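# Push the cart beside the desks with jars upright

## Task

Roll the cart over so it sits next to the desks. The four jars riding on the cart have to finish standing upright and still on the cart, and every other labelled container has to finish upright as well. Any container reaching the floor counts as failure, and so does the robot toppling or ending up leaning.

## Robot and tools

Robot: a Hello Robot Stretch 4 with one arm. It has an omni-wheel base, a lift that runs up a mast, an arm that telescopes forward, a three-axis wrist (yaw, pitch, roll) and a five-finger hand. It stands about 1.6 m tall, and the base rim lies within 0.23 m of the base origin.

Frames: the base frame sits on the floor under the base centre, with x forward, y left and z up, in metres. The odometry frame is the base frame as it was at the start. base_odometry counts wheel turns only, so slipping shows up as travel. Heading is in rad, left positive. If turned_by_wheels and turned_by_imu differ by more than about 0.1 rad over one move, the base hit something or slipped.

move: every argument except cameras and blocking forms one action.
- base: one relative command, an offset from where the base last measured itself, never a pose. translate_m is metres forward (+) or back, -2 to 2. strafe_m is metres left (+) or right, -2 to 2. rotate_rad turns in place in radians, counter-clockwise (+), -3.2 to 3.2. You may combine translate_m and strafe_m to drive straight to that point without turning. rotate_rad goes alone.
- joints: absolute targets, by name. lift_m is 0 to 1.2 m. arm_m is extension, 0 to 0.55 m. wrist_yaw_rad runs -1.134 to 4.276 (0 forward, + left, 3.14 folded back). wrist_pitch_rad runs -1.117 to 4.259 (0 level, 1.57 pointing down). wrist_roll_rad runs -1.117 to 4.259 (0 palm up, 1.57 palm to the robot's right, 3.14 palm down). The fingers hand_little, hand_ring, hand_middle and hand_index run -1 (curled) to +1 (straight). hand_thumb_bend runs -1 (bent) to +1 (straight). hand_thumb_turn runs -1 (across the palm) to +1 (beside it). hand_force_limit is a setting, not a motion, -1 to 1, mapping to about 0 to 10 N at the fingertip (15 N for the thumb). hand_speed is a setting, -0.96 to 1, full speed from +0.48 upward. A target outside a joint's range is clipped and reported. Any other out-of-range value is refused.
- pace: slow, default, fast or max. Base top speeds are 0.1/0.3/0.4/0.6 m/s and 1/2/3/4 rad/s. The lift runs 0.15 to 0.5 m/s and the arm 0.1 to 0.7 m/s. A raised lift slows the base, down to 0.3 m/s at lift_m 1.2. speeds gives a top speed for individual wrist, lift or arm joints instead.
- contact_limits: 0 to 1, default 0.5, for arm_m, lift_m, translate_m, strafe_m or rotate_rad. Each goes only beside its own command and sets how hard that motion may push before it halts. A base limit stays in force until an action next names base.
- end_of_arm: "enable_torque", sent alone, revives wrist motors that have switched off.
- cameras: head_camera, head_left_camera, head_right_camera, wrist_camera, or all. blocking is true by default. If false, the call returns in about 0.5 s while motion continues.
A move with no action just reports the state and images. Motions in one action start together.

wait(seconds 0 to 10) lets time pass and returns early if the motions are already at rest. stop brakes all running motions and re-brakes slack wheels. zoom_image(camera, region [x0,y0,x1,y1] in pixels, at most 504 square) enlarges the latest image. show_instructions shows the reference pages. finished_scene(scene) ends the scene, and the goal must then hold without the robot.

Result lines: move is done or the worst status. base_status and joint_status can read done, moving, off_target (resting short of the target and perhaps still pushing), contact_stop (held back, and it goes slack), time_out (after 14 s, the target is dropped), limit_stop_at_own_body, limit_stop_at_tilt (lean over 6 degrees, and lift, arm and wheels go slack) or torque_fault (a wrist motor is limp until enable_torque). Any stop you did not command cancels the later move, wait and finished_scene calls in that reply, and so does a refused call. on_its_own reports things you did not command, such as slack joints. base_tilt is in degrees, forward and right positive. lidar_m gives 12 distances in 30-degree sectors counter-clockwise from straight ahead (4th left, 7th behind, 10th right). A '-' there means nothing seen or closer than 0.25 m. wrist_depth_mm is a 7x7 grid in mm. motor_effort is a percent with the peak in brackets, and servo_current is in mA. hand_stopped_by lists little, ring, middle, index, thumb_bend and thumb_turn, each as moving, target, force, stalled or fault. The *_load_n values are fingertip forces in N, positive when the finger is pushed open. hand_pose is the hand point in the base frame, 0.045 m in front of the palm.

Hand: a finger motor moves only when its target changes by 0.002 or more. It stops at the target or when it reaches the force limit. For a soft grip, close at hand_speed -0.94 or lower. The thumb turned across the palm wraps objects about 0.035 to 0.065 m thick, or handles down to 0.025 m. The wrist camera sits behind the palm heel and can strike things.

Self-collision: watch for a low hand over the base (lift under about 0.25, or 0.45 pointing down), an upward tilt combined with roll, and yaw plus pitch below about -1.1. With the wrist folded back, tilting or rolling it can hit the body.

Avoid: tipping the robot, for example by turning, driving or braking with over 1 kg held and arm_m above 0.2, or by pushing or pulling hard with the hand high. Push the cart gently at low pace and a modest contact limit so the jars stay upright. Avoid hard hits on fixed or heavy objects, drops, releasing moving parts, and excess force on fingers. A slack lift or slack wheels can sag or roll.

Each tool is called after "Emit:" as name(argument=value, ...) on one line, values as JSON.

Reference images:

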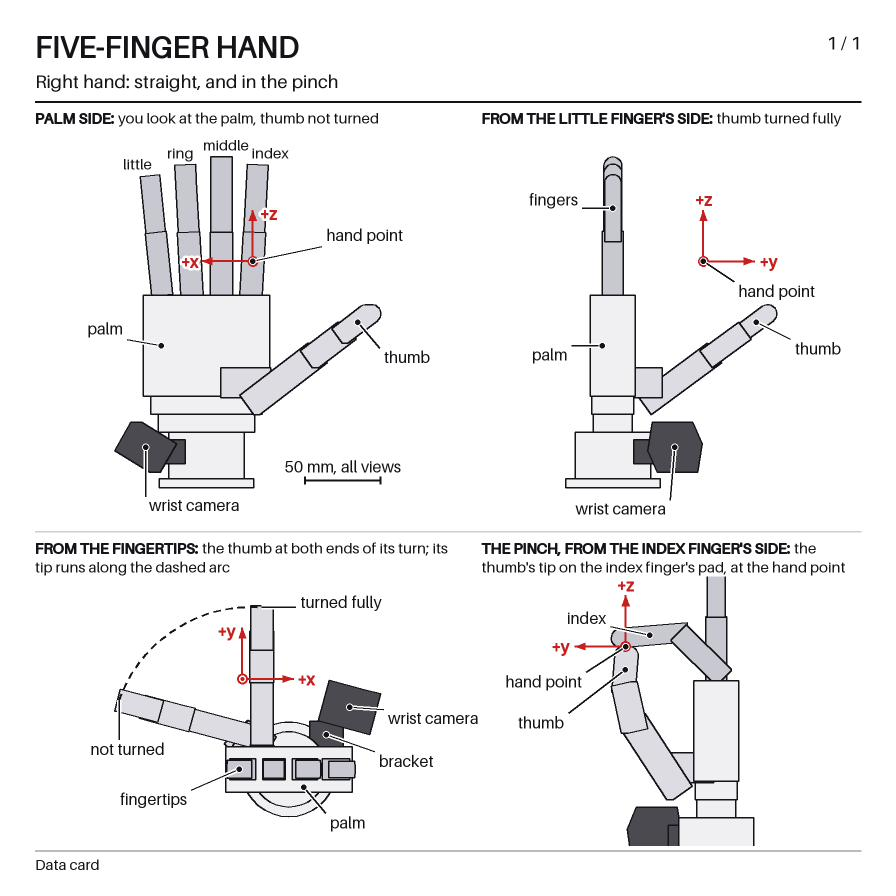

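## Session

Emit:
move()

Scene clock: 0.00 s.
base_odometry: x=+0.000 y=+0.000 heading=+0.000
turned_by_wheels: +0.000
turned_by_imu: +0.000
base_tilt: forward=+0.0 right=+0.1
lidar_m: 1.22 1.17 2.24 1.65 1.58 1.68 1.45 1.38 1.28 0.97 0.92 0.96
base_status: not commanded
joint_positions: lift_m=+0.180 arm_m=+0.002 wrist_yaw_rad=+3.101 wrist_pitch_rad=+0.004 wrist_roll_rad=+0.000 hand_little=+1.000 hand_ring=+1.000 hand_middle=+1.000 hand_index=+1.000 hand_thumb_turn=+1.000 hand_thumb_bend=+1.000 hand_force_limit=+0.000 hand_speed=-0.800
joint_status: not commanded
measured_speeds: all 0
hand_stopped_by: target,target,target,target,target,target
little_load_n: 0.0
ring_load_n: 0.0
middle_load_n: 0.0
index_load_n: 0.0
thumb_bend_load_n: 0.0
thumb_turn_load_n: 0.0
motor_effort: lift_m=+21 arm_m=+4 wheel_0=+1 wheel_1=+0 wheel_2=+0
servo_current: wrist_yaw_rad=26 wrist_pitch_rad=59 wrist_roll_rad=39
hand_pose: x=-0.0441 y=+0.1272 z=+0.4175 quat_wxyz=(-0.489, -0.491, +0.511, +0.509) (m; base frame)
wrist_depth_mm: - 135 - - - - - / - 135 199 - - - - / 125 137 213 - - - - / 137 163 - - - - - / - - - 1756 - - - / 1160 1160 123 125 - - - / 866 - - - - - -
pictures: head_camera, head_left_camera, head_right_camera, wrist_camera
camera_calibration:
wrist_camera: T_world_to_cam=[[0.0612792, 0.998111, 0.00432673, -0.106238], [0.0434052, 0.00166595, -0.999056, 0.411734], [-0.997176, 0.0614092, -0.0432211, 0.120103], [0, 0, 0, 1]] pos_world=[0.108403, 0.0979764, 0.416996]

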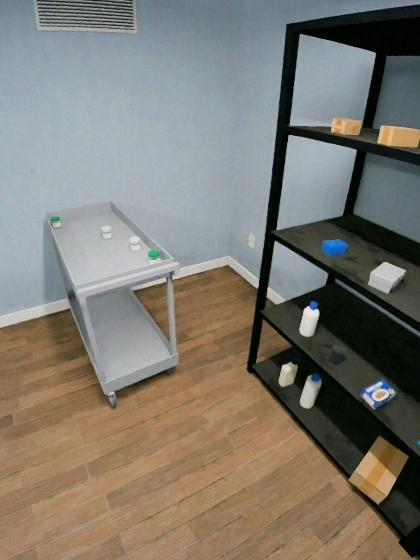

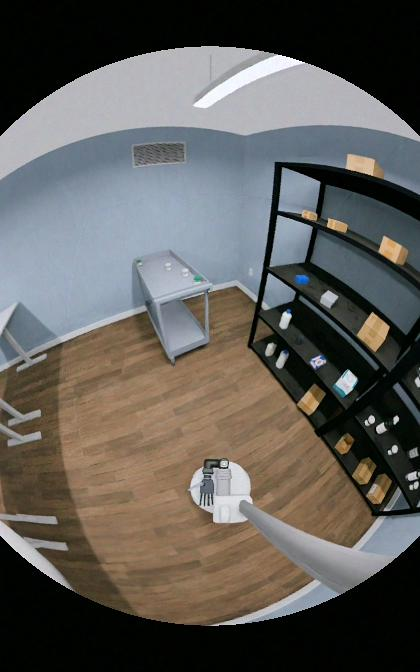

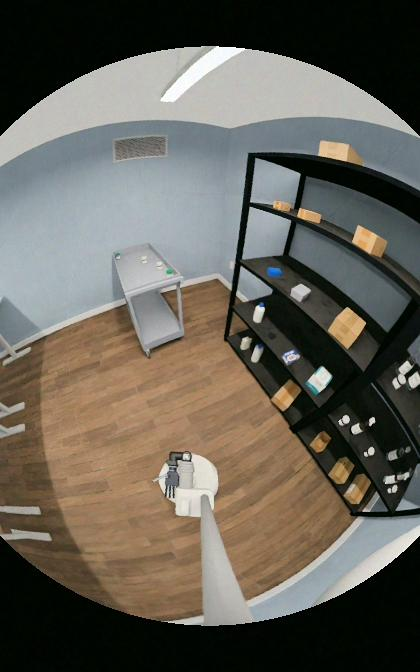

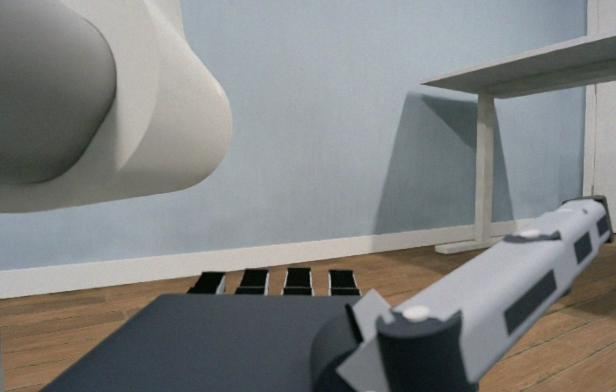

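Emit:
zoom_image(camera="head_camera", region=[30, 190, 200, 420])

Scaled by 2.191 from the camera's 420x560 image, which has a finer 1200x1600 frame.

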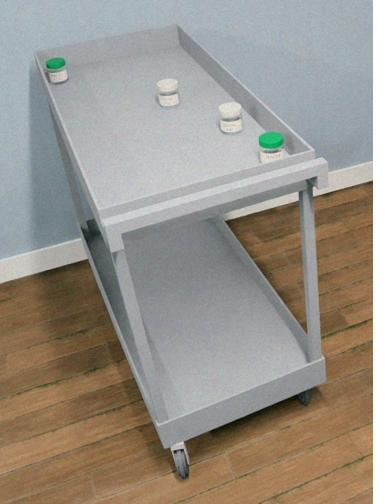

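Emit:
move(base={"translate_m": 0.9, "strafe_m": 1.2}, joints={"lift_m": 1.0, "wrist_yaw_rad": 0.0})

Emit:
move(base={"rotate_rad": -1.078}, joints={"wrist_pitch_rad": 1.57, "hand_little": -1, "hand_ring": -1, "hand_middle": -1, "hand_index": -1, "hand_speed": 0.0}, cameras=["all"])

Scene clock: 7.47 s.
move: done
base_odometry: x=+0.900 y=+1.200 heading=+0.000
turned_by_wheels: +0.000
turned_by_imu: +0.002
base_tilt: forward=+0.0 right=+0.3
lidar_m: 1.01 0.94 1.03 0.99 0.99 1.05 1.45 2.71 2.20 1.60 0.68 0.70
base_status: done
joint_positions: lift_m=+1.000 arm_m=+0.002 wrist_yaw_rad=+0.002 wrist_pitch_rad=+0.004 wrist_roll_rad=+0.000 hand_little=+1.000 hand_ring=+1.000 hand_middle=+1.000 hand_index=+1.000 hand_thumb_turn=+1.000 hand_thumb_bend=+1.000 hand_force_limit=+0.000 hand_speed=-0.800
joint_status: all done
measured_speeds: all 0
hand_stopped_by: target,target,target,target,target,target
little_load_n: 0.0
ring_load_n: 0.0
middle_load_n: 0.0
index_load_n: 0.0
thumb_bend_load_n: 0.5
thumb_turn_load_n: 0.0
motor_effort: lift_m=+26(34) arm_m=+4(4) wheel_0=+1(10) wheel_1=-1(10) wheel_2=+0(10)
servo_current: wrist_yaw_rad=26(117) wrist_pitch_rad=59(65) wrist_roll_rad=26(46)
hand_pose: x=+0.3945 y=-0.1178 z=+1.2370 quat_wxyz=(+0.498, +0.501, +0.502, +0.499) (m; base frame)
wrist_depth_mm: 691 - - - - - - / 699 - - - - - - / 699 - - - - - - / 707 - - - - - - / 715 - - - - - - / 707 - 123 125 - - - / 715 - - - - - -
pictures: none

Scene clock: 9.40 s.
move: done
base_odometry: x=+0.900 y=+1.200 heading=-1.078
turned_by_wheels: -1.078
turned_by_imu: -1.065
base_tilt: forward=+0.0 right=+0.2
lidar_m: 0.66 0.69 1.00 0.96 1.04 1.04 0.97 1.00 1.39 2.72 2.21 1.62
base_status: done
joint_positions: lift_m=+1.000 arm_m=+0.002 wrist_yaw_rad=+0.002 wrist_pitch_rad=+1.569 wrist_roll_rad=+0.000 hand_little=-1.000 hand_ring=-1.000 hand_middle=-1.000 hand_index=-1.000 hand_thumb_turn=+1.000 hand_thumb_bend=+1.000 hand_force_limit=+0.000 hand_speed=+0.000
joint_status: all done
measured_speeds: all 0
hand_stopped_by: target,target,target,target,target,target
little_load_n: 0.0
ring_load_n: 0.0
middle_load_n: 0.0
index_load_n: 0.0
thumb_bend_load_n: -0.5
thumb_turn_load_n: 0.0
motor_effort: lift_m=+25(25) arm_m=+3(4) wheel_0=+1(11) wheel_1=+2(7) wheel_2=+1(9)
servo_current: wrist_yaw_rad=39(46) wrist_pitch_rad=59(72) wrist_roll_rad=26(46)
hand_pose: x=+0.2334 y=-0.1181 z=+0.9565 quat_wxyz=(+0.001, +0.707, +0.708, +0.001) (m; base frame)
wrist_depth_mm: 1098 1098 1118 1098 1118 1078 1118 / 1098 1118 1118 1118 1098 1098 1118 / 1118 1098 1118 1118 1118 1118 1118 / 1098 1118 119 114 1138 1118 1118 / 1118 1118 144 144 1118 1138 - / 1138 1138 123 125 - - - / 1138 - - - - - -
pictures: head_camera, head_left_camera, head_right_camera, wrist_camera
camera_calibration:
wrist_camera: T_world_to_cam=[[0.00584865, -0.999777, 0.0203154, -0.119106], [-0.999309, -0.00509777, 0.0368182, 0.190414], [-0.0367064, -0.0205167, -0.999115, 1.11556], [0, 0, 0, 1]] pos_world=[0.231928, -0.095221, 1.10999]

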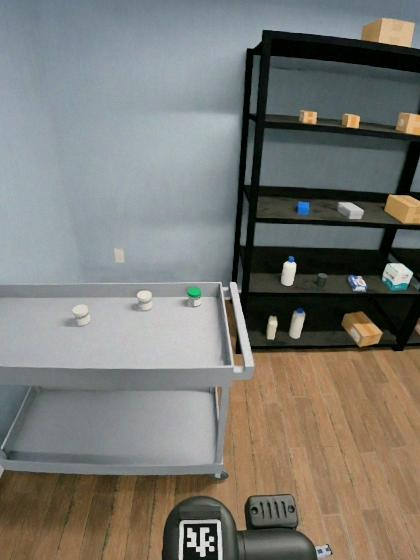

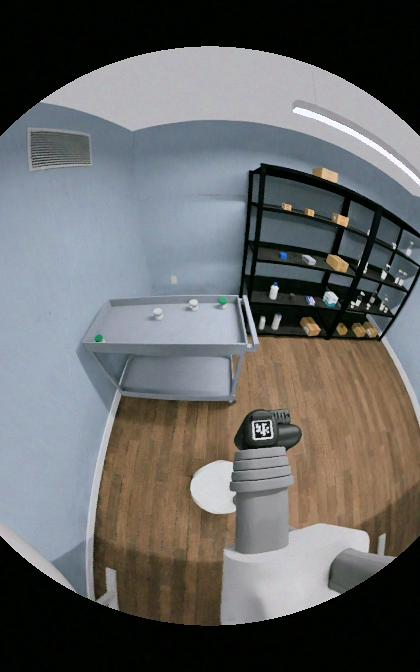

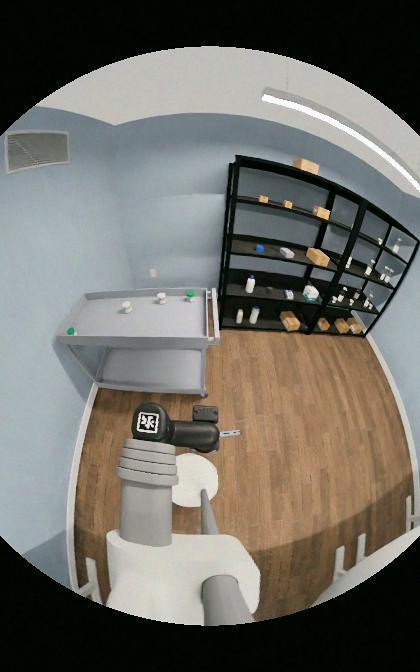

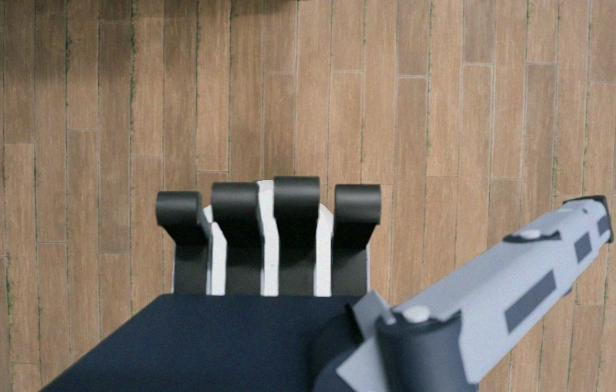

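Emit:
move(base={"translate_m": 0.2, "strafe_m": 0.51}, joints={"arm_m": 0.41}, cameras=["wrist_camera", "head_left_camera"])

Scene clock: 13.03 s.
move: done
base_odometry: x=+1.444 y=+1.265 heading=-1.078
turned_by_wheels: +0.000
turned_by_imu: +0.000
base_tilt: forward=+0.1 right=+0.3
lidar_m: 0.48 0.52 0.49 0.46 0.49 0.74 1.18 1.23 1.71 3.23 0.73 0.51
base_status: done
joint_positions: lift_m=+1.000 arm_m=+0.410 wrist_yaw_rad=+0.002 wrist_pitch_rad=+1.569 wrist_roll_rad=+0.000 hand_little=-1.000 hand_ring=-1.000 hand_middle=-1.000 hand_index=-1.000 hand_thumb_turn=+1.000 hand_thumb_bend=+1.000 hand_force_limit=+0.000 hand_speed=+0.000
joint_status: all done
measured_speeds: all 0
hand_stopped_by: target,target,target,target,target,target
little_load_n: 0.0
ring_load_n: 0.0
middle_load_n: 0.0
index_load_n: 0.0
thumb_bend_load_n: -0.5
thumb_turn_load_n: 0.0
motor_effort: lift_m=+25(26) arm_m=+5(7) wheel_0=+0(13) wheel_1=-1(9) wheel_2=+0(10)
servo_current: wrist_yaw_rad=26(52) wrist_pitch_rad=46(59) wrist_roll_rad=39(46)
hand_pose: x=+0.6416 y=-0.1181 z=+0.9565 quat_wxyz=(+0.001, +0.707, +0.708, +0.001) (m; base frame)
wrist_depth_mm: 324 322 325 324 324 322 329 / 325 325 327 327 325 325 329 / 325 329 329 330 329 330 330 / 329 330 118 113 332 332 332 / 332 334 144 144 334 334 - / 327 336 123 125 - - - / - - - - - - -
pictures: head_left_camera, wrist_camera
camera_calibration:
wrist_camera: T_world_to_cam=[[0.00585653, -0.999777, 0.0203129, -0.121496], [-0.999294, -0.00509753, 0.0372177, 0.597977], [-0.0371058, -0.0205165, -0.999101, 1.13079], [0, 0, 0, 1]] pos_world=[0.640225, -0.095221, 1.10999]

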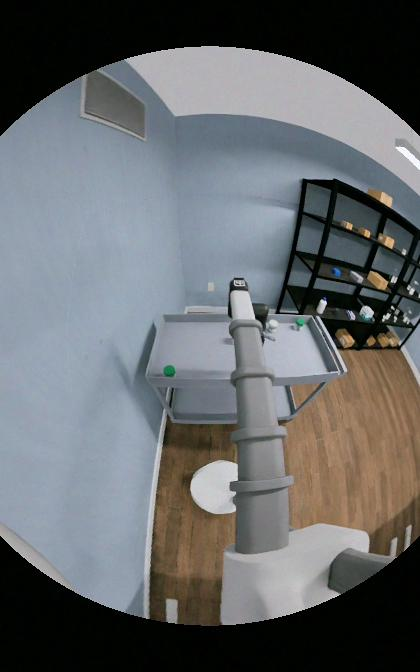

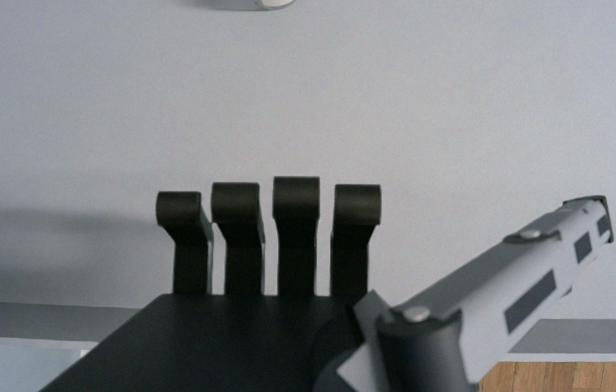

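Emit:
move(joints={"lift_m": 0.835}, pace="slow", contact_limits={"lift_m": 0.1}, cameras=["wrist_camera"])

Emit:
move(base={"translate_m": -0.3}, pace="slow", cameras=["head_camera", "wrist_camera"])

Scene clock: 15.33 s.
move: done
base_odometry: x=+1.444 y=+1.265 heading=-1.078
turned_by_wheels: +0.000
turned_by_imu: -0.001
base_tilt: forward=+0.0 right=+0.2
lidar_m: 0.48 0.50 0.46 0.46 0.51 0.70 1.17 1.22 1.74 3.24 0.72 0.51
base_status: not commanded
joint_positions: lift_m=+0.835 arm_m=+0.410 wrist_yaw_rad=+0.002 wrist_pitch_rad=+1.569 wrist_roll_rad=+0.000 hand_little=-1.000 hand_ring=-1.000 hand_middle=-1.000 hand_index=-1.000 hand_thumb_turn=+1.000 hand_thumb_bend=+1.000 hand_force_limit=+0.000 hand_speed=+0.000
joint_status: all done
measured_speeds: all 0
hand_stopped_by: target,target,target,target,target,target
little_load_n: 0.0
ring_load_n: 0.0
middle_load_n: 0.0
index_load_n: 0.0
thumb_bend_load_n: 0.0
thumb_turn_load_n: 0.0
motor_effort: lift_m=+14(27) arm_m=+4(5) wheel_0=+0(0) wheel_1=-1(1) wheel_2=+0(0)
servo_current: wrist_yaw_rad=26(52) wrist_pitch_rad=39(59) wrist_roll_rad=33(46)
contact_limits: lift_m 0.1
hand_pose: x=+0.6416 y=-0.1181 z=+0.7924 quat_wxyz=(+0.001, +0.707, +0.708, +0.001) (m; base frame)
wrist_depth_mm: 162 162 163 163 163 163 164 / 163 163 164 164 165 165 166 / 165 165 165 166 166 166 167 / 166 166 118 113 167 167 168 / 167 168 144 144 169 168 - / 169 168 123 125 - - - / 170 - - - - - -
pictures: wrist_camera
camera_calibration:
wrist_camera: T_world_to_cam=[[0.00585653, -0.999777, 0.0203129, -0.118163], [-0.999294, -0.00509753, 0.0372177, 0.604084], [-0.0371058, -0.0205165, -0.999101, 0.966837], [0, 0, 0, 1]] pos_world=[0.640225, -0.095221, 0.945886]

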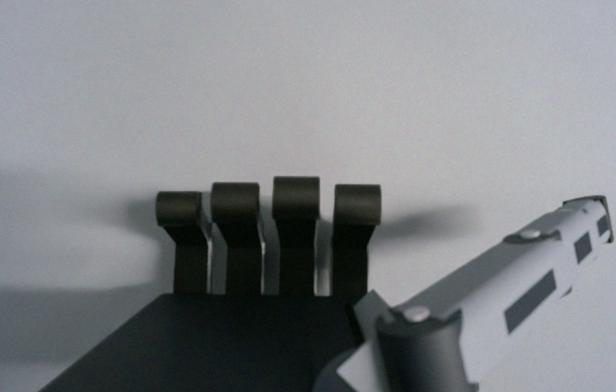

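Scene clock: 19.60 s.
move: done
base_odometry: x=+1.302 y=+1.529 heading=-1.077
turned_by_wheels: +0.000
turned_by_imu: +0.001
base_tilt: forward=+0.1 right=+0.2
lidar_m: 0.53 0.54 0.48 0.46 0.50 0.72 0.88 0.91 1.26 3.23 0.87 0.57
base_status: done
joint_positions: lift_m=+0.835 arm_m=+0.410 wrist_yaw_rad=+0.003 wrist_pitch_rad=+1.562 wrist_roll_rad=+0.000 hand_little=-1.000 hand_ring=-1.000 hand_middle=-1.000 hand_index=-1.000 hand_thumb_turn=+1.000 hand_thumb_bend=+1.000 hand_force_limit=+0.000 hand_speed=+0.000
joint_status: not commanded
measured_speeds: all 0
hand_stopped_by: target,target,target,target,target,target
little_load_n: 0.0
ring_load_n: 0.0
middle_load_n: 0.0
index_load_n: 0.0
thumb_bend_load_n: 0.0
thumb_turn_load_n: 0.0
motor_effort: lift_m=+15(15) arm_m=-5(5) wheel_0=+0(10) wheel_1=-1(6) wheel_2=+6(15)
servo_current: wrist_yaw_rad=13(52) wrist_pitch_rad=59(85) wrist_roll_rad=46(46)
contact_limits: lift_m 0.1
hand_pose: x=+0.6434 y=-0.1181 z=+0.7927 quat_wxyz=(+0.003, +0.706, +0.708, +0.003) (m; base frame)
wrist_depth_mm: 165 165 165 165 166 166 167 / 166 166 166 167 166 167 167 / 167 167 167 167 167 168 168 / 167 167 116 113 168 169 169 / 168 168 145 144 169 169 - / 169 169 123 125 - - - / 167 - - - - - -
pictures: head_camera, wrist_camera
camera_calibration:
wrist_camera: T_world_to_cam=[[0.00692513, -0.999768, 0.020413, -0.11885], [-0.999511, -0.00629791, 0.0306326, 0.611063], [-0.0304969, -0.0206152, -0.999322, 0.963148], [0, 0, 0, 1]] pos_world=[0.64096, -0.095118, 0.946203]

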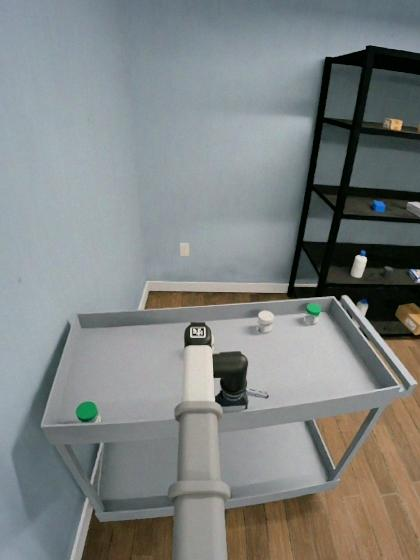

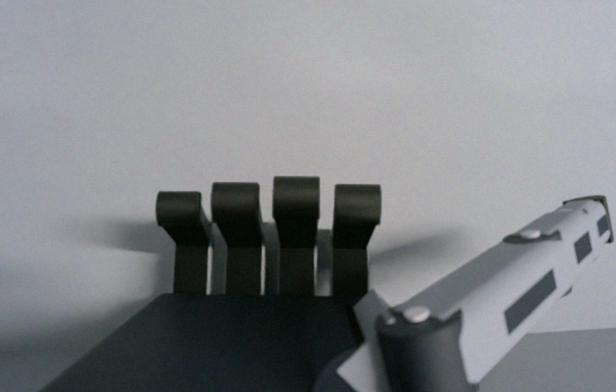

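Emit:
move(base={"translate_m": 0.03})

Emit:
move(base={"strafe_m": -0.13}, cameras=["wrist_camera"])

Emit:
move(base={"translate_m": -0.3, "strafe_m": -0.05}, pace="slow", cameras=["head_camera", "wrist_camera", "head_left_camera"])

Scene clock: 21.07 s.
move: done
base_odometry: x=+1.316 y=+1.503 heading=-1.077
turned_by_wheels: +0.000
turned_by_imu: +0.000
base_tilt: forward=-0.1 right=+0.4
lidar_m: 0.49 0.49 0.51 0.47 0.51 0.73 0.90 0.93 1.34 3.21 0.81 0.54
base_status: done
joint_positions: lift_m=+0.835 arm_m=+0.410 wrist_yaw_rad=+0.002 wrist_pitch_rad=+1.569 wrist_roll_rad=+0.000 hand_little=-1.000 hand_ring=-1.000 hand_middle=-1.000 hand_index=-1.000 hand_thumb_turn=+1.000 hand_thumb_bend=+1.000 hand_force_limit=+0.000 hand_speed=+0.000
joint_status: not commanded
measured_speeds: all 0
hand_stopped_by: target,target,target,target,target,target
little_load_n: 0.0
ring_load_n: 0.0
middle_load_n: 0.0
index_load_n: 0.0
thumb_bend_load_n: 0.0
thumb_turn_load_n: 0.0
motor_effort: lift_m=+15(15) arm_m=-5(5) wheel_0=+1(10) wheel_1=+2(5) wheel_2=+0(8)
servo_current: wrist_yaw_rad=26(52) wrist_pitch_rad=59(72) wrist_roll_rad=33(46)
contact_limits: lift_m 0.1
hand_pose: x=+0.6418 y=-0.1181 z=+0.7923 quat_wxyz=(+0.001, +0.706, +0.708, +0.001) (m; base frame)
wrist_depth_mm: 162 162 163 163 163 163 164 / 163 163 164 164 165 164 165 / 165 165 165 166 166 166 167 / 166 166 118 113 167 167 167 / 167 167 145 144 169 169 - / 169 169 123 125 - - - / 170 - - - - - -
pictures: none

Scene clock: 22.70 s.
move: done
base_odometry: x=+1.202 y=+1.441 heading=-1.077
turned_by_wheels: +0.000
turned_by_imu: -0.001
base_tilt: forward=-0.1 right=+0.2
lidar_m: 0.50 0.52 0.62 0.61 0.63 0.95 0.90 0.96 1.33 3.10 2.28 0.56
base_status: done
joint_positions: lift_m=+0.835 arm_m=+0.410 wrist_yaw_rad=+0.002 wrist_pitch_rad=+1.569 wrist_roll_rad=+0.000 hand_little=-1.000 hand_ring=-1.000 hand_middle=-1.000 hand_index=-1.000 hand_thumb_turn=+1.000 hand_thumb_bend=+1.000 hand_force_limit=+0.000 hand_speed=+0.000
joint_status: not commanded
measured_speeds: all 0
hand_stopped_by: target,target,target,target,target,target
little_load_n: 0.0
ring_load_n: 0.0
middle_load_n: 0.0
index_load_n: 0.0
thumb_bend_load_n: -0.5
thumb_turn_load_n: 0.0
motor_effort: lift_m=+15(15) arm_m=-4(5) wheel_0=-1(11) wheel_1=+1(8) wheel_2=+0(7)
servo_current: wrist_yaw_rad=26(46) wrist_pitch_rad=33(59) wrist_roll_rad=39(46)
contact_limits: lift_m 0.1
hand_pose: x=+0.6418 y=-0.1181 z=+0.7923 quat_wxyz=(+0.001, +0.706, +0.708, +0.001) (m; base frame)
wrist_depth_mm: 162 163 163 163 163 164 164 / 163 163 164 164 165 165 165 / 164 165 166 166 166 167 167 / 167 166 119 113 167 168 168 / 168 167 145 144 168 169 - / 169 168 123 125 - - - / 170 - - - - - -
pictures: wrist_camera
camera_calibration:
wrist_camera: T_world_to_cam=[[0.0059525, -0.999776, 0.0203103, -0.11822], [-0.999301, -0.00519763, 0.0370191, 0.604371], [-0.0369052, -0.0205165, -0.999108, 0.96662], [0, 0, 0, 1]] pos_world=[0.640326, -0.0952207, 0.945786]

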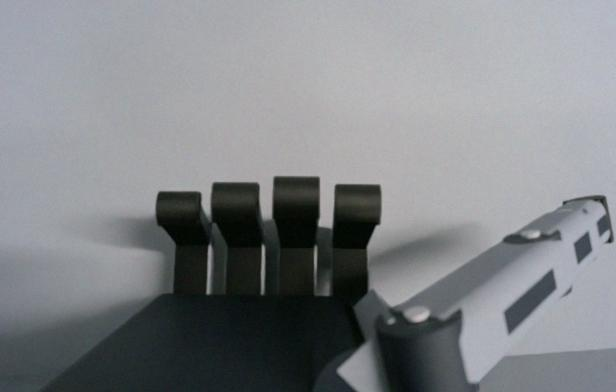

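Scene clock: 27.00 s.
move: done
base_odometry: x=+1.016 y=+1.682 heading=-1.077
turned_by_wheels: +0.000
turned_by_imu: +0.001
base_tilt: forward=+0.0 right=+0.3
lidar_m: 0.53 0.58 0.68 0.66 0.69 0.63 0.61 0.65 0.89 2.62 2.68 0.56
base_status: done
joint_positions: lift_m=+0.835 arm_m=+0.410 wrist_yaw_rad=+0.003 wrist_pitch_rad=+1.563 wrist_roll_rad=+0.000 hand_little=-1.000 hand_ring=-1.000 hand_middle=-1.000 hand_index=-1.000 hand_thumb_turn=+1.000 hand_thumb_bend=+1.000 hand_force_limit=+0.000 hand_speed=+0.000
joint_status: not commanded
measured_speeds: all 0
hand_stopped_by: target,target,target,target,target,target
little_load_n: 0.0
ring_load_n: 0.0
middle_load_n: 0.0
index_load_n: 0.0
thumb_bend_load_n: 0.0
thumb_turn_load_n: 0.0
motor_effort: lift_m=+15(15) arm_m=-4(5) wheel_0=-1(8) wheel_1=-3(5) wheel_2=+3(17)
servo_current: wrist_yaw_rad=39(46) wrist_pitch_rad=52(65) wrist_roll_rad=33(46)
contact_limits: lift_m 0.1
hand_pose: x=+0.6432 y=-0.1180 z=+0.7926 quat_wxyz=(+0.003, +0.706, +0.708, +0.003) (m; base frame)
wrist_depth_mm: 164 164 165 166 166 166 167 / 165 166 166 166 166 167 167 / 166 166 167 167 167 168 168 / 167 168 116 113 168 169 170 / 168 168 145 144 170 169 - / 169 169 123 125 - - - / 147 - - - - - -
pictures: head_camera, head_left_camera, wrist_camera
camera_calibration:
wrist_camera: T_world_to_cam=[[0.00743864, -0.999764, 0.0203916, -0.119156], [-0.999486, -0.00679739, 0.0313377, 0.610226], [-0.0311917, -0.0206142, -0.999301, 0.963569], [0, 0, 0, 1]] pos_world=[0.640854, -0.0951165, 0.946202]

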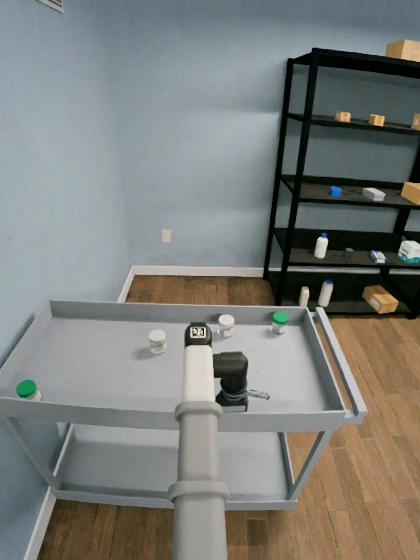

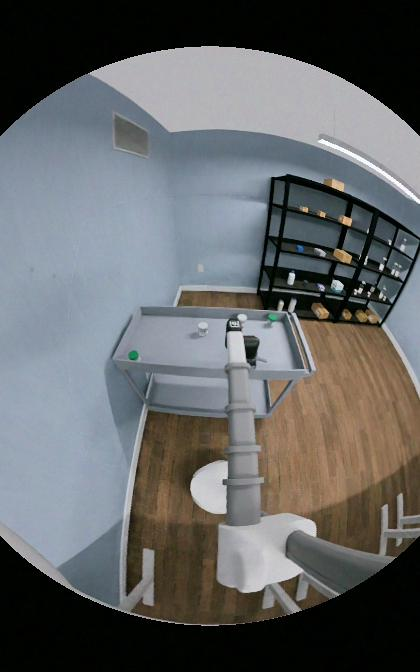

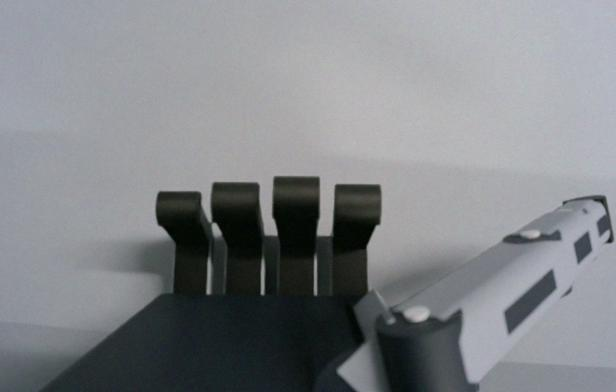

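Emit:
move(base={"translate_m": 0.03})

Emit:
move(base={"strafe_m": 0.08})

Emit:
move(base={"translate_m": -0.29, "strafe_m": -0.03}, pace="slow", cameras=["head_camera", "head_left_camera"])

Scene clock: 63.50 s.
move: done
base_odometry: x=+1.030 y=+1.655 heading=-1.077
turned_by_wheels: +0.000
turned_by_imu: -0.001
base_tilt: forward=-0.1 right=+0.3
lidar_m: 0.50 0.54 0.68 0.65 0.70 0.68 0.63 0.69 0.93 2.88 2.64 0.52
base_status: done
joint_positions: lift_m=+0.835 arm_m=+0.410 wrist_yaw_rad=+0.002 wrist_pitch_rad=+1.569 wrist_roll_rad=+0.000 hand_little=-1.000 hand_ring=-1.000 hand_middle=-1.000 hand_index=-1.000 hand_thumb_turn=+1.000 hand_thumb_bend=+1.000 hand_force_limit=+0.000 hand_speed=+0.000
joint_status: not commanded
measured_speeds: all 0
hand_stopped_by: target,target,target,target,target,target
little_load_n: 0.0
ring_load_n: 0.0
middle_load_n: 0.0
index_load_n: 0.0
thumb_bend_load_n: 0.0
thumb_turn_load_n: 0.0
motor_effort: lift_m=+15(15) arm_m=-4(4) wheel_0=+0(7) wheel_1=+1(6) wheel_2=+3(7)
servo_current: wrist_yaw_rad=26(46) wrist_pitch_rad=39(59) wrist_roll_rad=33(46)
contact_limits: lift_m 0.1
hand_pose: x=+0.6418 y=-0.1181 z=+0.7923 quat_wxyz=(+0.001, +0.706, +0.708, +0.001) (m; base frame)
wrist_depth_mm: 162 162 162 163 163 163 164 / 163 163 163 164 164 165 165 / 164 165 165 166 166 166 166 / 166 166 118 113 167 167 168 / 167 168 145 144 169 168 - / 168 168 123 125 - - - / 170 - - - - - -
pictures: none

Scene clock: 64.83 s.
move: done
base_odometry: x=+1.100 y=+1.693 heading=-1.077
turned_by_wheels: +0.000
turned_by_imu: +0.000
base_tilt: forward=-0.1 right=+0.1
lidar_m: 0.51 0.52 0.59 0.57 0.61 0.66 0.64 0.66 0.95 2.90 0.71 0.53
base_status: done
joint_positions: lift_m=+0.835 arm_m=+0.410 wrist_yaw_rad=+0.002 wrist_pitch_rad=+1.569 wrist_roll_rad=+0.000 hand_little=-1.000 hand_ring=-1.000 hand_middle=-1.000 hand_index=-1.000 hand_thumb_turn=+1.000 hand_thumb_bend=+1.000 hand_force_limit=+0.000 hand_speed=+0.000
joint_status: not commanded
measured_speeds: all 0
hand_stopped_by: target,target,target,target,target,target
little_load_n: 0.0
ring_load_n: 0.5
middle_load_n: 0.0
index_load_n: 0.0
thumb_bend_load_n: -0.5
thumb_turn_load_n: 0.0
motor_effort: lift_m=+15(15) arm_m=-4(5) wheel_0=+2(12) wheel_1=+0(8) wheel_2=+1(6)
servo_current: wrist_yaw_rad=46(52) wrist_pitch_rad=52(52) wrist_roll_rad=33(46)
contact_limits: lift_m 0.1
hand_pose: x=+0.6418 y=-0.1181 z=+0.7923 quat_wxyz=(+0.001, +0.706, +0.708, +0.001) (m; base frame)
wrist_depth_mm: 162 162 163 163 163 164 164 / 163 163 164 165 165 165 165 / 165 165 166 166 166 167 167 / 166 167 119 113 167 167 168 / 167 168 144 144 169 169 - / 168 168 123 125 - - - / 170 - - - - - -
pictures: none

Scene clock: 69.03 s.
move: done
base_odometry: x=+0.937 y=+1.934 heading=-1.077
turned_by_wheels: +0.000
turned_by_imu: +0.000
base_tilt: forward=+0.0 right=+0.2
lidar_m: 0.53 0.56 0.65 0.60 0.49 0.37 0.34 0.37 0.53 1.62 3.06 0.55
base_status: done
joint_positions: lift_m=+0.835 arm_m=+0.410 wrist_yaw_rad=+0.002 wrist_pitch_rad=+1.564 wrist_roll_rad=+0.001 hand_little=-1.000 hand_ring=-1.000 hand_middle=-1.000 hand_index=-1.000 hand_thumb_turn=+1.000 hand_thumb_bend=+1.000 hand_force_limit=+0.000 hand_speed=+0.000
joint_status: not commanded
measured_speeds: all 0
hand_stopped_by: target,target,target,target,target,target
little_load_n: 0.5
ring_load_n: 0.0
middle_load_n: 0.0
index_load_n: 0.0
thumb_bend_load_n: 0.0
thumb_turn_load_n: 0.0
motor_effort: lift_m=+15(15) arm_m=-4(4) wheel_0=+0(8) wheel_1=-2(8) wheel_2=+3(18)
servo_current: wrist_yaw_rad=26(46) wrist_pitch_rad=52(78) wrist_roll_rad=39(46)
contact_limits: lift_m 0.1
hand_pose: x=+0.6429 y=-0.1182 z=+0.7926 quat_wxyz=(+0.002, +0.707, +0.708, +0.002) (m; base frame)
wrist_depth_mm: 164 164 165 165 165 166 166 / 165 165 166 166 166 167 167 / 166 167 167 167 167 168 168 / 167 167 116 113 168 169 169 / 168 168 144 144 169 169 - / 168 169 123 125 - - - / 132 - - - - - -
pictures: head_camera, head_left_camera

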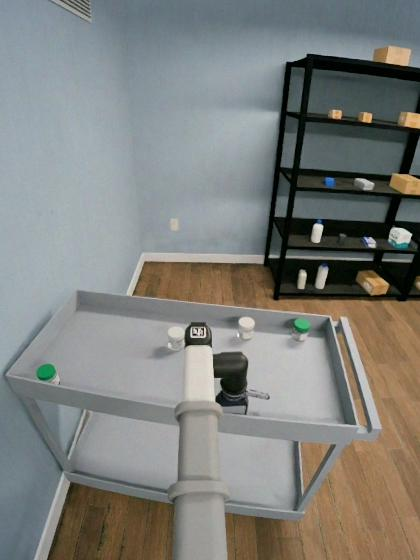

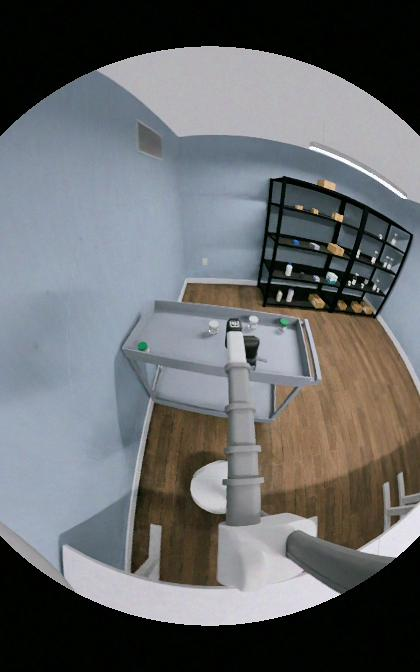

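Emit:
move(base={"translate_m": 0.03})

Emit:
move(base={"strafe_m": 0.12})

Emit:
move(base={"translate_m": -0.04}, pace="slow", joints={"arm_m": 0.21}, cameras=["head_camera", "head_left_camera"])

Scene clock: 70.10 s.
move: done
base_odometry: x=+0.951 y=+1.908 heading=-1.077
turned_by_wheels: +0.000
turned_by_imu: +0.000
base_tilt: forward=+0.1 right=+0.3
lidar_m: 0.49 0.56 0.63 0.62 0.55 0.40 0.37 0.39 0.57 1.64 0.63 0.51
base_status: done
joint_positions: lift_m=+0.835 arm_m=+0.410 wrist_yaw_rad=+0.002 wrist_pitch_rad=+1.569 wrist_roll_rad=+0.001 hand_little=-1.000 hand_ring=-1.000 hand_middle=-1.000 hand_index=-1.000 hand_thumb_turn=+1.000 hand_thumb_bend=+1.000 hand_force_limit=+0.000 hand_speed=+0.000
joint_status: not commanded
measured_speeds: all 0
hand_stopped_by: target,target,target,target,target,target
little_load_n: 0.0
ring_load_n: 0.0
middle_load_n: 0.0
index_load_n: 0.0
thumb_bend_load_n: 0.0
thumb_turn_load_n: -0.5
motor_effort: lift_m=+15(15) arm_m=-4(4) wheel_0=+1(6) wheel_1=+1(4) wheel_2=+2(13)
servo_current: wrist_yaw_rad=26(46) wrist_pitch_rad=46(52) wrist_roll_rad=39(46)
contact_limits: lift_m 0.1
hand_pose: x=+0.6417 y=-0.1182 z=+0.7923 quat_wxyz=(+0.001, +0.707, +0.707, +0.001) (m; base frame)
wrist_depth_mm: 162 163 163 163 163 164 164 / 163 164 164 164 164 165 166 / 165 165 165 165 166 166 166 / 166 167 118 113 167 168 168 / 167 167 145 144 169 169 - / 168 169 123 125 - - - / 170 - - - - - -
pictures: none

Scene clock: 71.67 s.
move: done
base_odometry: x=+1.056 y=+1.964 heading=-1.077
turned_by_wheels: +0.000
turned_by_imu: +0.000
base_tilt: forward=-0.1 right=+0.2
lidar_m: 0.48 0.57 0.52 0.49 0.53 0.40 0.37 0.41 0.58 1.66 0.66 0.53
base_status: done
joint_positions: lift_m=+0.835 arm_m=+0.410 wrist_yaw_rad=+0.002 wrist_pitch_rad=+1.569 wrist_roll_rad=+0.001 hand_little=-1.000 hand_ring=-1.000 hand_middle=-1.000 hand_index=-1.000 hand_thumb_turn=+1.000 hand_thumb_bend=+1.000 hand_force_limit=+0.000 hand_speed=+0.000
joint_status: not commanded
measured_speeds: all 0
hand_stopped_by: target,target,target,target,target,target
little_load_n: 0.0
ring_load_n: 0.0
middle_load_n: 0.0
index_load_n: 0.0
thumb_bend_load_n: 0.0
thumb_turn_load_n: 0.0
motor_effort: lift_m=+15(15) arm_m=-4(4) wheel_0=+1(14) wheel_1=+1(9) wheel_2=+1(9)
servo_current: wrist_yaw_rad=20(46) wrist_pitch_rad=52(59) wrist_roll_rad=39(39)
contact_limits: lift_m 0.1
hand_pose: x=+0.6417 y=-0.1182 z=+0.7923 quat_wxyz=(+0.001, +0.707, +0.707, +0.001) (m; base frame)
wrist_depth_mm: 162 162 163 163 163 163 164 / 163 163 164 164 165 165 166 / 165 165 166 166 166 167 167 / 166 166 119 113 167 168 168 / 168 168 145 145 169 169 - / 168 169 123 125 - - - / 148 - - - - - -
pictures: none

Scene clock: 74.93 s.
move: done
base_odometry: x=+1.038 y=+2.000 heading=-1.077
turned_by_wheels: +0.000
turned_by_imu: -0.001
base_tilt: forward=+0.1 right=+0.2
lidar_m: 0.35 0.37 0.51 0.49 0.48 0.34 0.34 0.35 0.51 1.47 0.41 0.34
base_status: done
joint_positions: lift_m=+0.835 arm_m=+0.210 wrist_yaw_rad=+0.002 wrist_pitch_rad=+1.562 wrist_roll_rad=+0.001 hand_little=-1.000 hand_ring=-1.000 hand_middle=-1.000 hand_index=-1.000 hand_thumb_turn=+1.000 hand_thumb_bend=+1.000 hand_force_limit=+0.000 hand_speed=+0.000
joint_status: all done
measured_speeds: all 0
hand_stopped_by: target,target,target,target,target,target
little_load_n: 0.0
ring_load_n: 0.0
middle_load_n: 0.0
index_load_n: 0.0
thumb_bend_load_n: 0.0
thumb_turn_load_n: 0.0
motor_effort: lift_m=+15(16) arm_m=-6(11) wheel_0=-1(10) wheel_1=-4(7) wheel_2=+5(14)
servo_current: wrist_yaw_rad=26(46) wrist_pitch_rad=52(72) wrist_roll_rad=26(46)
contact_limits: lift_m 0.1
hand_pose: x=+0.4433 y=-0.1182 z=+0.7927 quat_wxyz=(+0.003, +0.707, +0.707, +0.003) (m; base frame)
wrist_depth_mm: 164 165 166 166 166 167 167 / 166 166 166 167 167 168 - / 167 167 167 167 168 168 169 / 168 168 116 113 169 169 170 / 168 169 145 144 170 170 - / 170 169 123 125 - - - / 134 - - - - - -
pictures: head_camera, head_left_camera

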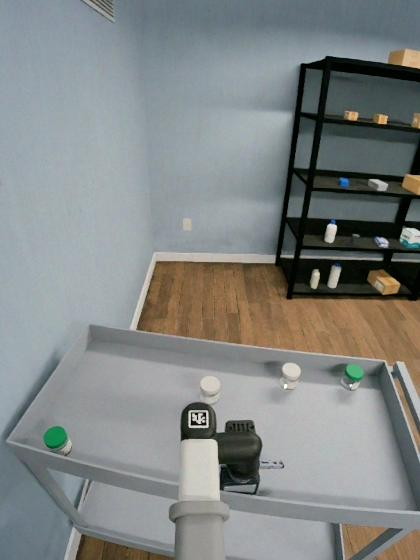

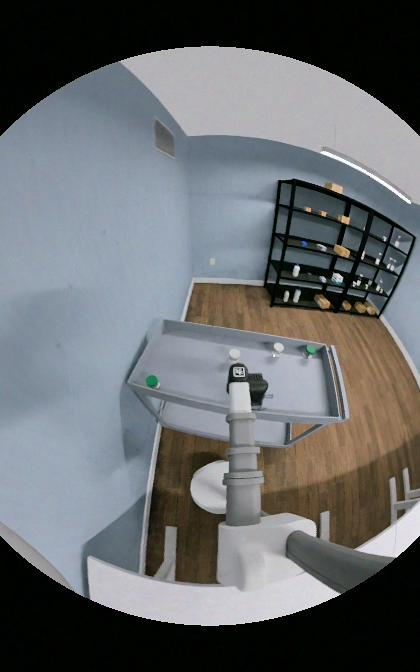

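Emit:
move(joints={"arm_m": 0.23})

Emit:
move(joints={"lift_m": 1.0})

Emit:
move(joints={"arm_m": 0.0}, base={"strafe_m": -1.15})

Emit:
move(base={"translate_m": 1.25})

Emit:
move(base={"rotate_rad": 3.18}, cameras=["all"])

Scene clock: 76.00 s.
move: done
base_odometry: x=+1.038 y=+2.000 heading=-1.077
turned_by_wheels: +0.000
turned_by_imu: +0.000
base_tilt: forward=+0.0 right=+0.4
lidar_m: 0.35 0.39 0.52 0.50 0.50 0.37 0.34 0.36 0.51 1.46 0.42 0.35
base_status: not commanded
joint_positions: lift_m=+0.835 arm_m=+0.230 wrist_yaw_rad=+0.002 wrist_pitch_rad=+1.569 wrist_roll_rad=+0.001 hand_little=-1.000 hand_ring=-1.000 hand_middle=-1.000 hand_index=-1.000 hand_thumb_turn=+1.000 hand_thumb_bend=+1.000 hand_force_limit=+0.000 hand_speed=+0.000
joint_status: all done
measured_speeds: all 0
hand_stopped_by: target,target,target,target,target,target
little_load_n: 0.0
ring_load_n: 0.0
middle_load_n: 0.0
index_load_n: 0.0
thumb_bend_load_n: -0.5
thumb_turn_load_n: 0.0
motor_effort: lift_m=+15(16) arm_m=+4(6) wheel_0=-1(2) wheel_1=-3(4) wheel_2=+3(5)
servo_current: wrist_yaw_rad=39(46) wrist_pitch_rad=52(65) wrist_roll_rad=33(46)
contact_limits: lift_m 0.1
hand_pose: x=+0.4616 y=-0.1182 z=+0.7923 quat_wxyz=(+0.001, +0.707, +0.707, +0.001) (m; base frame)
wrist_depth_mm: 162 163 163 163 164 164 164 / 163 164 164 164 164 165 165 / 165 165 166 166 166 167 167 / 166 166 118 113 167 168 168 / 168 168 144 144 169 169 - / 169 169 123 125 - - - / 159 - - - - - -
pictures: none

Scene clock: 77.77 s.
move: done
base_odometry: x=+1.038 y=+2.000 heading=-1.077
turned_by_wheels: +0.000
turned_by_imu: -0.001
base_tilt: forward=+0.1 right=+0.3
lidar_m: 0.34 0.40 0.54 0.49 0.50 0.37 0.31 0.41 0.52 1.48 0.40 0.35
base_status: not commanded
joint_positions: lift_m=+1.000 arm_m=+0.230 wrist_yaw_rad=+0.002 wrist_pitch_rad=+1.569 wrist_roll_rad=+0.001 hand_little=-1.000 hand_ring=-1.000 hand_middle=-1.000 hand_index=-1.000 hand_thumb_turn=+1.000 hand_thumb_bend=+1.000 hand_force_limit=+0.000 hand_speed=+0.000
joint_status: all done
measured_speeds: all 0
hand_stopped_by: target,target,target,target,target,target
little_load_n: 0.0
ring_load_n: 0.0
middle_load_n: 0.0
index_load_n: 0.0
thumb_bend_load_n: 0.0
thumb_turn_load_n: 0.0
motor_effort: lift_m=+25(30) arm_m=+4(5) wheel_0=-1(1) wheel_1=-3(3) wheel_2=+3(3)
servo_current: wrist_yaw_rad=26(46) wrist_pitch_rad=46(52) wrist_roll_rad=33(52)
hand_pose: x=+0.4616 y=-0.1182 z=+0.9564 quat_wxyz=(+0.001, +0.707, +0.707, +0.001) (m; base frame)
wrist_depth_mm: 324 324 322 325 324 325 325 / 325 325 327 327 329 329 329 / 329 327 330 329 330 330 332 / 330 330 118 113 332 334 332 / 291 330 144 144 334 336 - / 1078 1160 123 125 - - - / - - - - - - -
pictures: none

Scene clock: 82.93 s.
move: done
base_odometry: x=+0.025 y=+1.454 heading=-1.077
turned_by_wheels: +0.000
turned_by_imu: -0.005
base_tilt: forward=+0.0 right=+0.2
lidar_m: 2.14 0.73 0.60 1.46 0.51 0.38 0.34 0.41 0.52 1.58 2.17 2.26
base_status: done
joint_positions: lift_m=+1.000 arm_m=+0.002 wrist_yaw_rad=+0.002 wrist_pitch_rad=+1.569 wrist_roll_rad=+0.001 hand_little=-1.000 hand_ring=-1.000 hand_middle=-1.000 hand_index=-1.000 hand_thumb_turn=+1.000 hand_thumb_bend=+1.000 hand_force_limit=+0.000 hand_speed=+0.000
joint_status: all done
joint sent to its limit — arm_m, lower limit.
measured_speeds: all 0
hand_stopped_by: target,target,target,target,target,target
little_load_n: 0.0
ring_load_n: 0.0
middle_load_n: 0.0
index_load_n: 0.0
thumb_bend_load_n: 0.0
thumb_turn_load_n: 0.0
motor_effort: lift_m=+25(26) arm_m=-5(6) wheel_0=+0(14) wheel_1=+0(9) wheel_2=+2(9)
servo_current: wrist_yaw_rad=33(52) wrist_pitch_rad=46(59) wrist_roll_rad=33(52)
hand_pose: x=+0.2334 y=-0.1182 z=+0.9564 quat_wxyz=(+0.001, +0.707, +0.707, +0.001) (m; base frame)
wrist_depth_mm: 1078 1098 1098 1118 1098 1098 1098 / 1098 1098 1118 1078 1098 1098 1118 / 1118 1098 1098 1118 1118 1118 1118 / 1098 1098 119 114 1098 1138 1118 / 1138 1118 144 145 1118 1138 - / 1138 1118 123 125 - - - / 1138 - - - - - -
pictures: none

Scene clock: 88.60 s.
move: done
base_odometry: x=+0.618 y=+0.354 heading=-1.077
turned_by_wheels: +0.000
turned_by_imu: -0.006
base_tilt: forward=+0.0 right=+0.3
lidar_m: 0.91 0.99 1.67 1.39 0.72 0.72 1.65 1.64 2.15 2.10 1.30 0.97
base_status: done
joint_positions: lift_m=+1.000 arm_m=+0.002 wrist_yaw_rad=+0.002 wrist_pitch_rad=+1.569 wrist_roll_rad=+0.001 hand_little=-1.000 hand_ring=-1.000 hand_middle=-1.000 hand_index=-1.000 hand_thumb_turn=+1.000 hand_thumb_bend=+1.000 hand_force_limit=+0.000 hand_speed=+0.000
joint_status: not commanded
measured_speeds: all 0
hand_stopped_by: target,target,target,target,target,target
little_load_n: 0.0
ring_load_n: 0.0
middle_load_n: 0.0
index_load_n: 0.0
thumb_bend_load_n: 0.0
thumb_turn_load_n: 0.0
motor_effort: lift_m=+25(26) arm_m=-4(5) wheel_0=-1(12) wheel_1=+1(6) wheel_2=+0(14)
servo_current: wrist_yaw_rad=26(52) wrist_pitch_rad=52(59) wrist_roll_rad=33(52)
hand_pose: x=+0.2333 y=-0.1182 z=+0.9564 quat_wxyz=(+0.001, +0.707, +0.707, +0.001) (m; base frame)
wrist_depth_mm: 1078 1098 1098 1098 1098 1078 1098 / 1098 1118 1098 1098 1098 1098 1098 / 1118 1118 1118 1098 1118 1098 1118 / 1118 1118 119 114 1138 1118 1138 / 1118 1118 144 144 1098 1118 - / 1138 1138 123 125 - - - / 1138 - - - - - -
pictures: none

Scene clock: 91.87 s.
move: done
base_odometry: x=+0.618 y=+0.354 heading=+2.103
turned_by_wheels: +3.180
turned_by_imu: +3.139
base_tilt: forward=+0.0 right=+0.2
lidar_m: 1.59 1.67 2.16 2.10 1.34 0.99 0.94 0.97 1.67 1.45 0.70 0.70
base_status: done
joint_positions: lift_m=+1.000 arm_m=+0.002 wrist_yaw_rad=+0.002 wrist_pitch_rad=+1.569 wrist_roll_rad=+0.001 hand_little=-1.000 hand_ring=-1.000 hand_middle=-1.000 hand_index=-1.000 hand_thumb_turn=+1.000 hand_thumb_bend=+1.000 hand_force_limit=+0.000 hand_speed=+0.000
joint_status: not commanded
measured_speeds: all 0
hand_stopped_by: target,target,target,target,target,target
little_load_n: 0.0
ring_load_n: 0.5
middle_load_n: 0.0
index_load_n: 0.5
thumb_bend_load_n: 0.0
thumb_turn_load_n: 0.0
motor_effort: lift_m=+25(26) arm_m=-5(5) wheel_0=-1(12) wheel_1=+0(6) wheel_2=-1(12)
servo_current: wrist_yaw_rad=39(52) wrist_pitch_rad=46(59) wrist_roll_rad=26(46)
hand_pose: x=+0.2334 y=-0.1182 z=+0.9564 quat_wxyz=(+0.001, +0.707, +0.707, +0.001) (m; base frame)
wrist_depth_mm: 1098 1078 1078 1098 1098 1118 - / 1098 1098 1078 1138 1118 1118 1118 / 1078 1118 1078 1118 1098 1118 1118 / 1118 1118 119 114 1118 1118 1118 / 1138 1138 144 144 1138 1138 - / 1138 1138 123 125 - - - / 1118 - - - - - -
pictures: head_camera, head_left_camera, head_right_camera, wrist_camera
camera_calibration:
wrist_camera: T_world_to_cam=[[0.00516002, -0.99978, 0.0203388, -0.118975], [-0.99929, -0.00439646, 0.0374093, 0.18992], [-0.0373117, -0.0205174, -0.999093, 1.11568], [0, 0, 0, 1]] pos_world=[0.232027, -0.095223, 1.10998]

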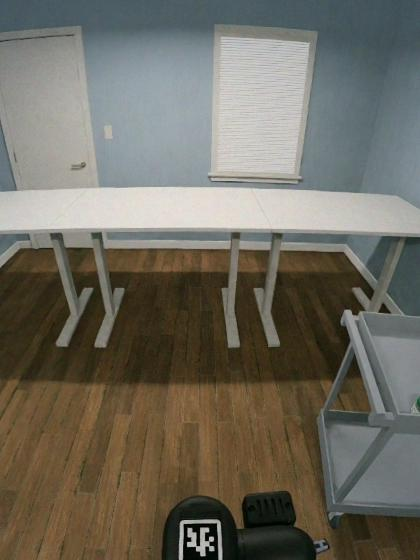

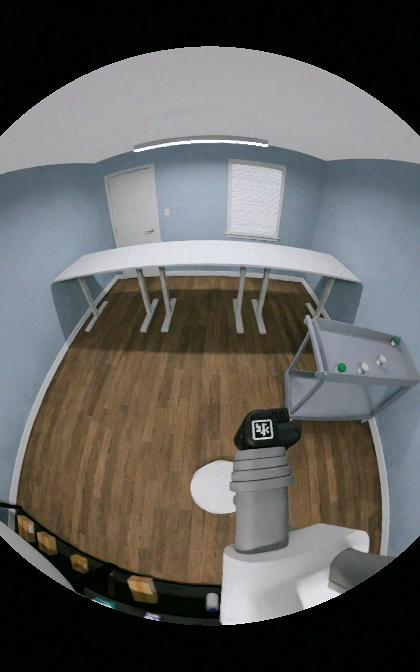

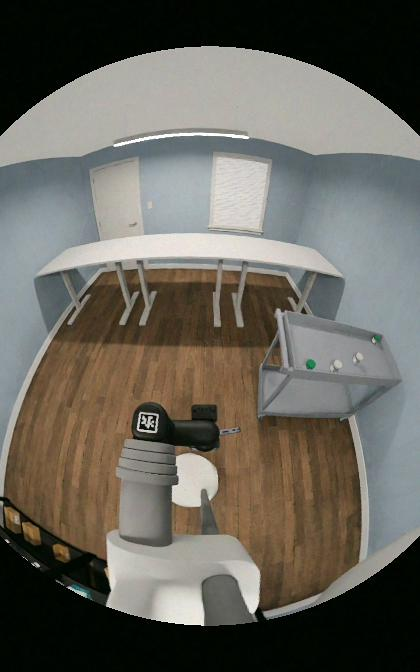

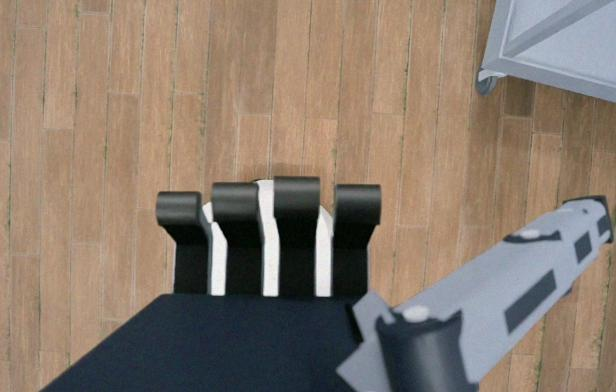

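Emit:
move(base={"strafe_m": -1.14}, cameras=["wrist_camera", "head_camera"])

Scene clock: 97.53 s.
move: done
base_odometry: x=+1.600 y=+0.932 heading=+2.103
turned_by_wheels: +0.000
turned_by_imu: -0.005
base_tilt: forward=+0.1 right=+0.2
lidar_m: 0.36 0.43 0.69 3.25 1.37 1.21 1.56 0.69 0.52 0.47 0.47 0.38
base_status: done
joint_positions: lift_m=+1.000 arm_m=+0.002 wrist_yaw_rad=+0.002 wrist_pitch_rad=+1.569 wrist_roll_rad=+0.001 hand_little=-1.000 hand_ring=-1.000 hand_middle=-1.000 hand_index=-1.000 hand_thumb_turn=+1.000 hand_thumb_bend=+1.000 hand_force_limit=+0.000 hand_speed=+0.000
joint_status: not commanded
measured_speeds: all 0
hand_stopped_by: target,target,target,target,target,target
little_load_n: 0.0
ring_load_n: 0.0
middle_load_n: 0.0
index_load_n: 0.0
thumb_bend_load_n: 0.0
thumb_turn_load_n: 0.0
motor_effort: lift_m=+25(25) arm_m=-5(5) wheel_0=+0(14) wheel_1=+0(10) wheel_2=+1(10)
servo_current: wrist_yaw_rad=33(59) wrist_pitch_rad=52(65) wrist_roll_rad=33(46)
hand_pose: x=+0.2334 y=-0.1182 z=+0.9564 quat_wxyz=(+0.001, +0.707, +0.707, +0.001) (m; base frame)
wrist_depth_mm: 946 - - - - 917 347 / 1098 1078 1118 - - 676 564 / 1098 1098 1098 1118 1118 - 627 / 1138 1098 119 114 1098 - 654 / 1118 1138 144 144 1118 - - / 1118 1138 123 125 - - - / 1118 - - - - - -
pictures: head_camera, wrist_camera
camera_calibration:
wrist_camera: T_world_to_cam=[[0.00516002, -0.99978, 0.0203388, -0.118975], [-0.99929, -0.00439646, 0.0374093, 0.18992], [-0.0373117, -0.0205174, -0.999093, 1.11568], [0, 0, 0, 1]] pos_world=[0.232027, -0.095223, 1.10998]

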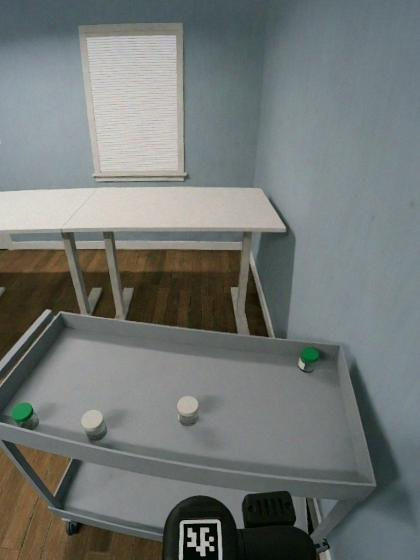

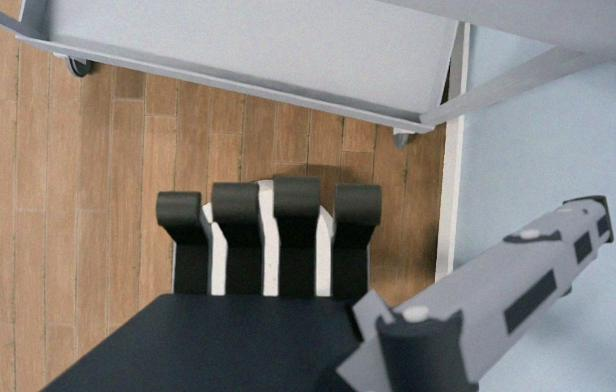

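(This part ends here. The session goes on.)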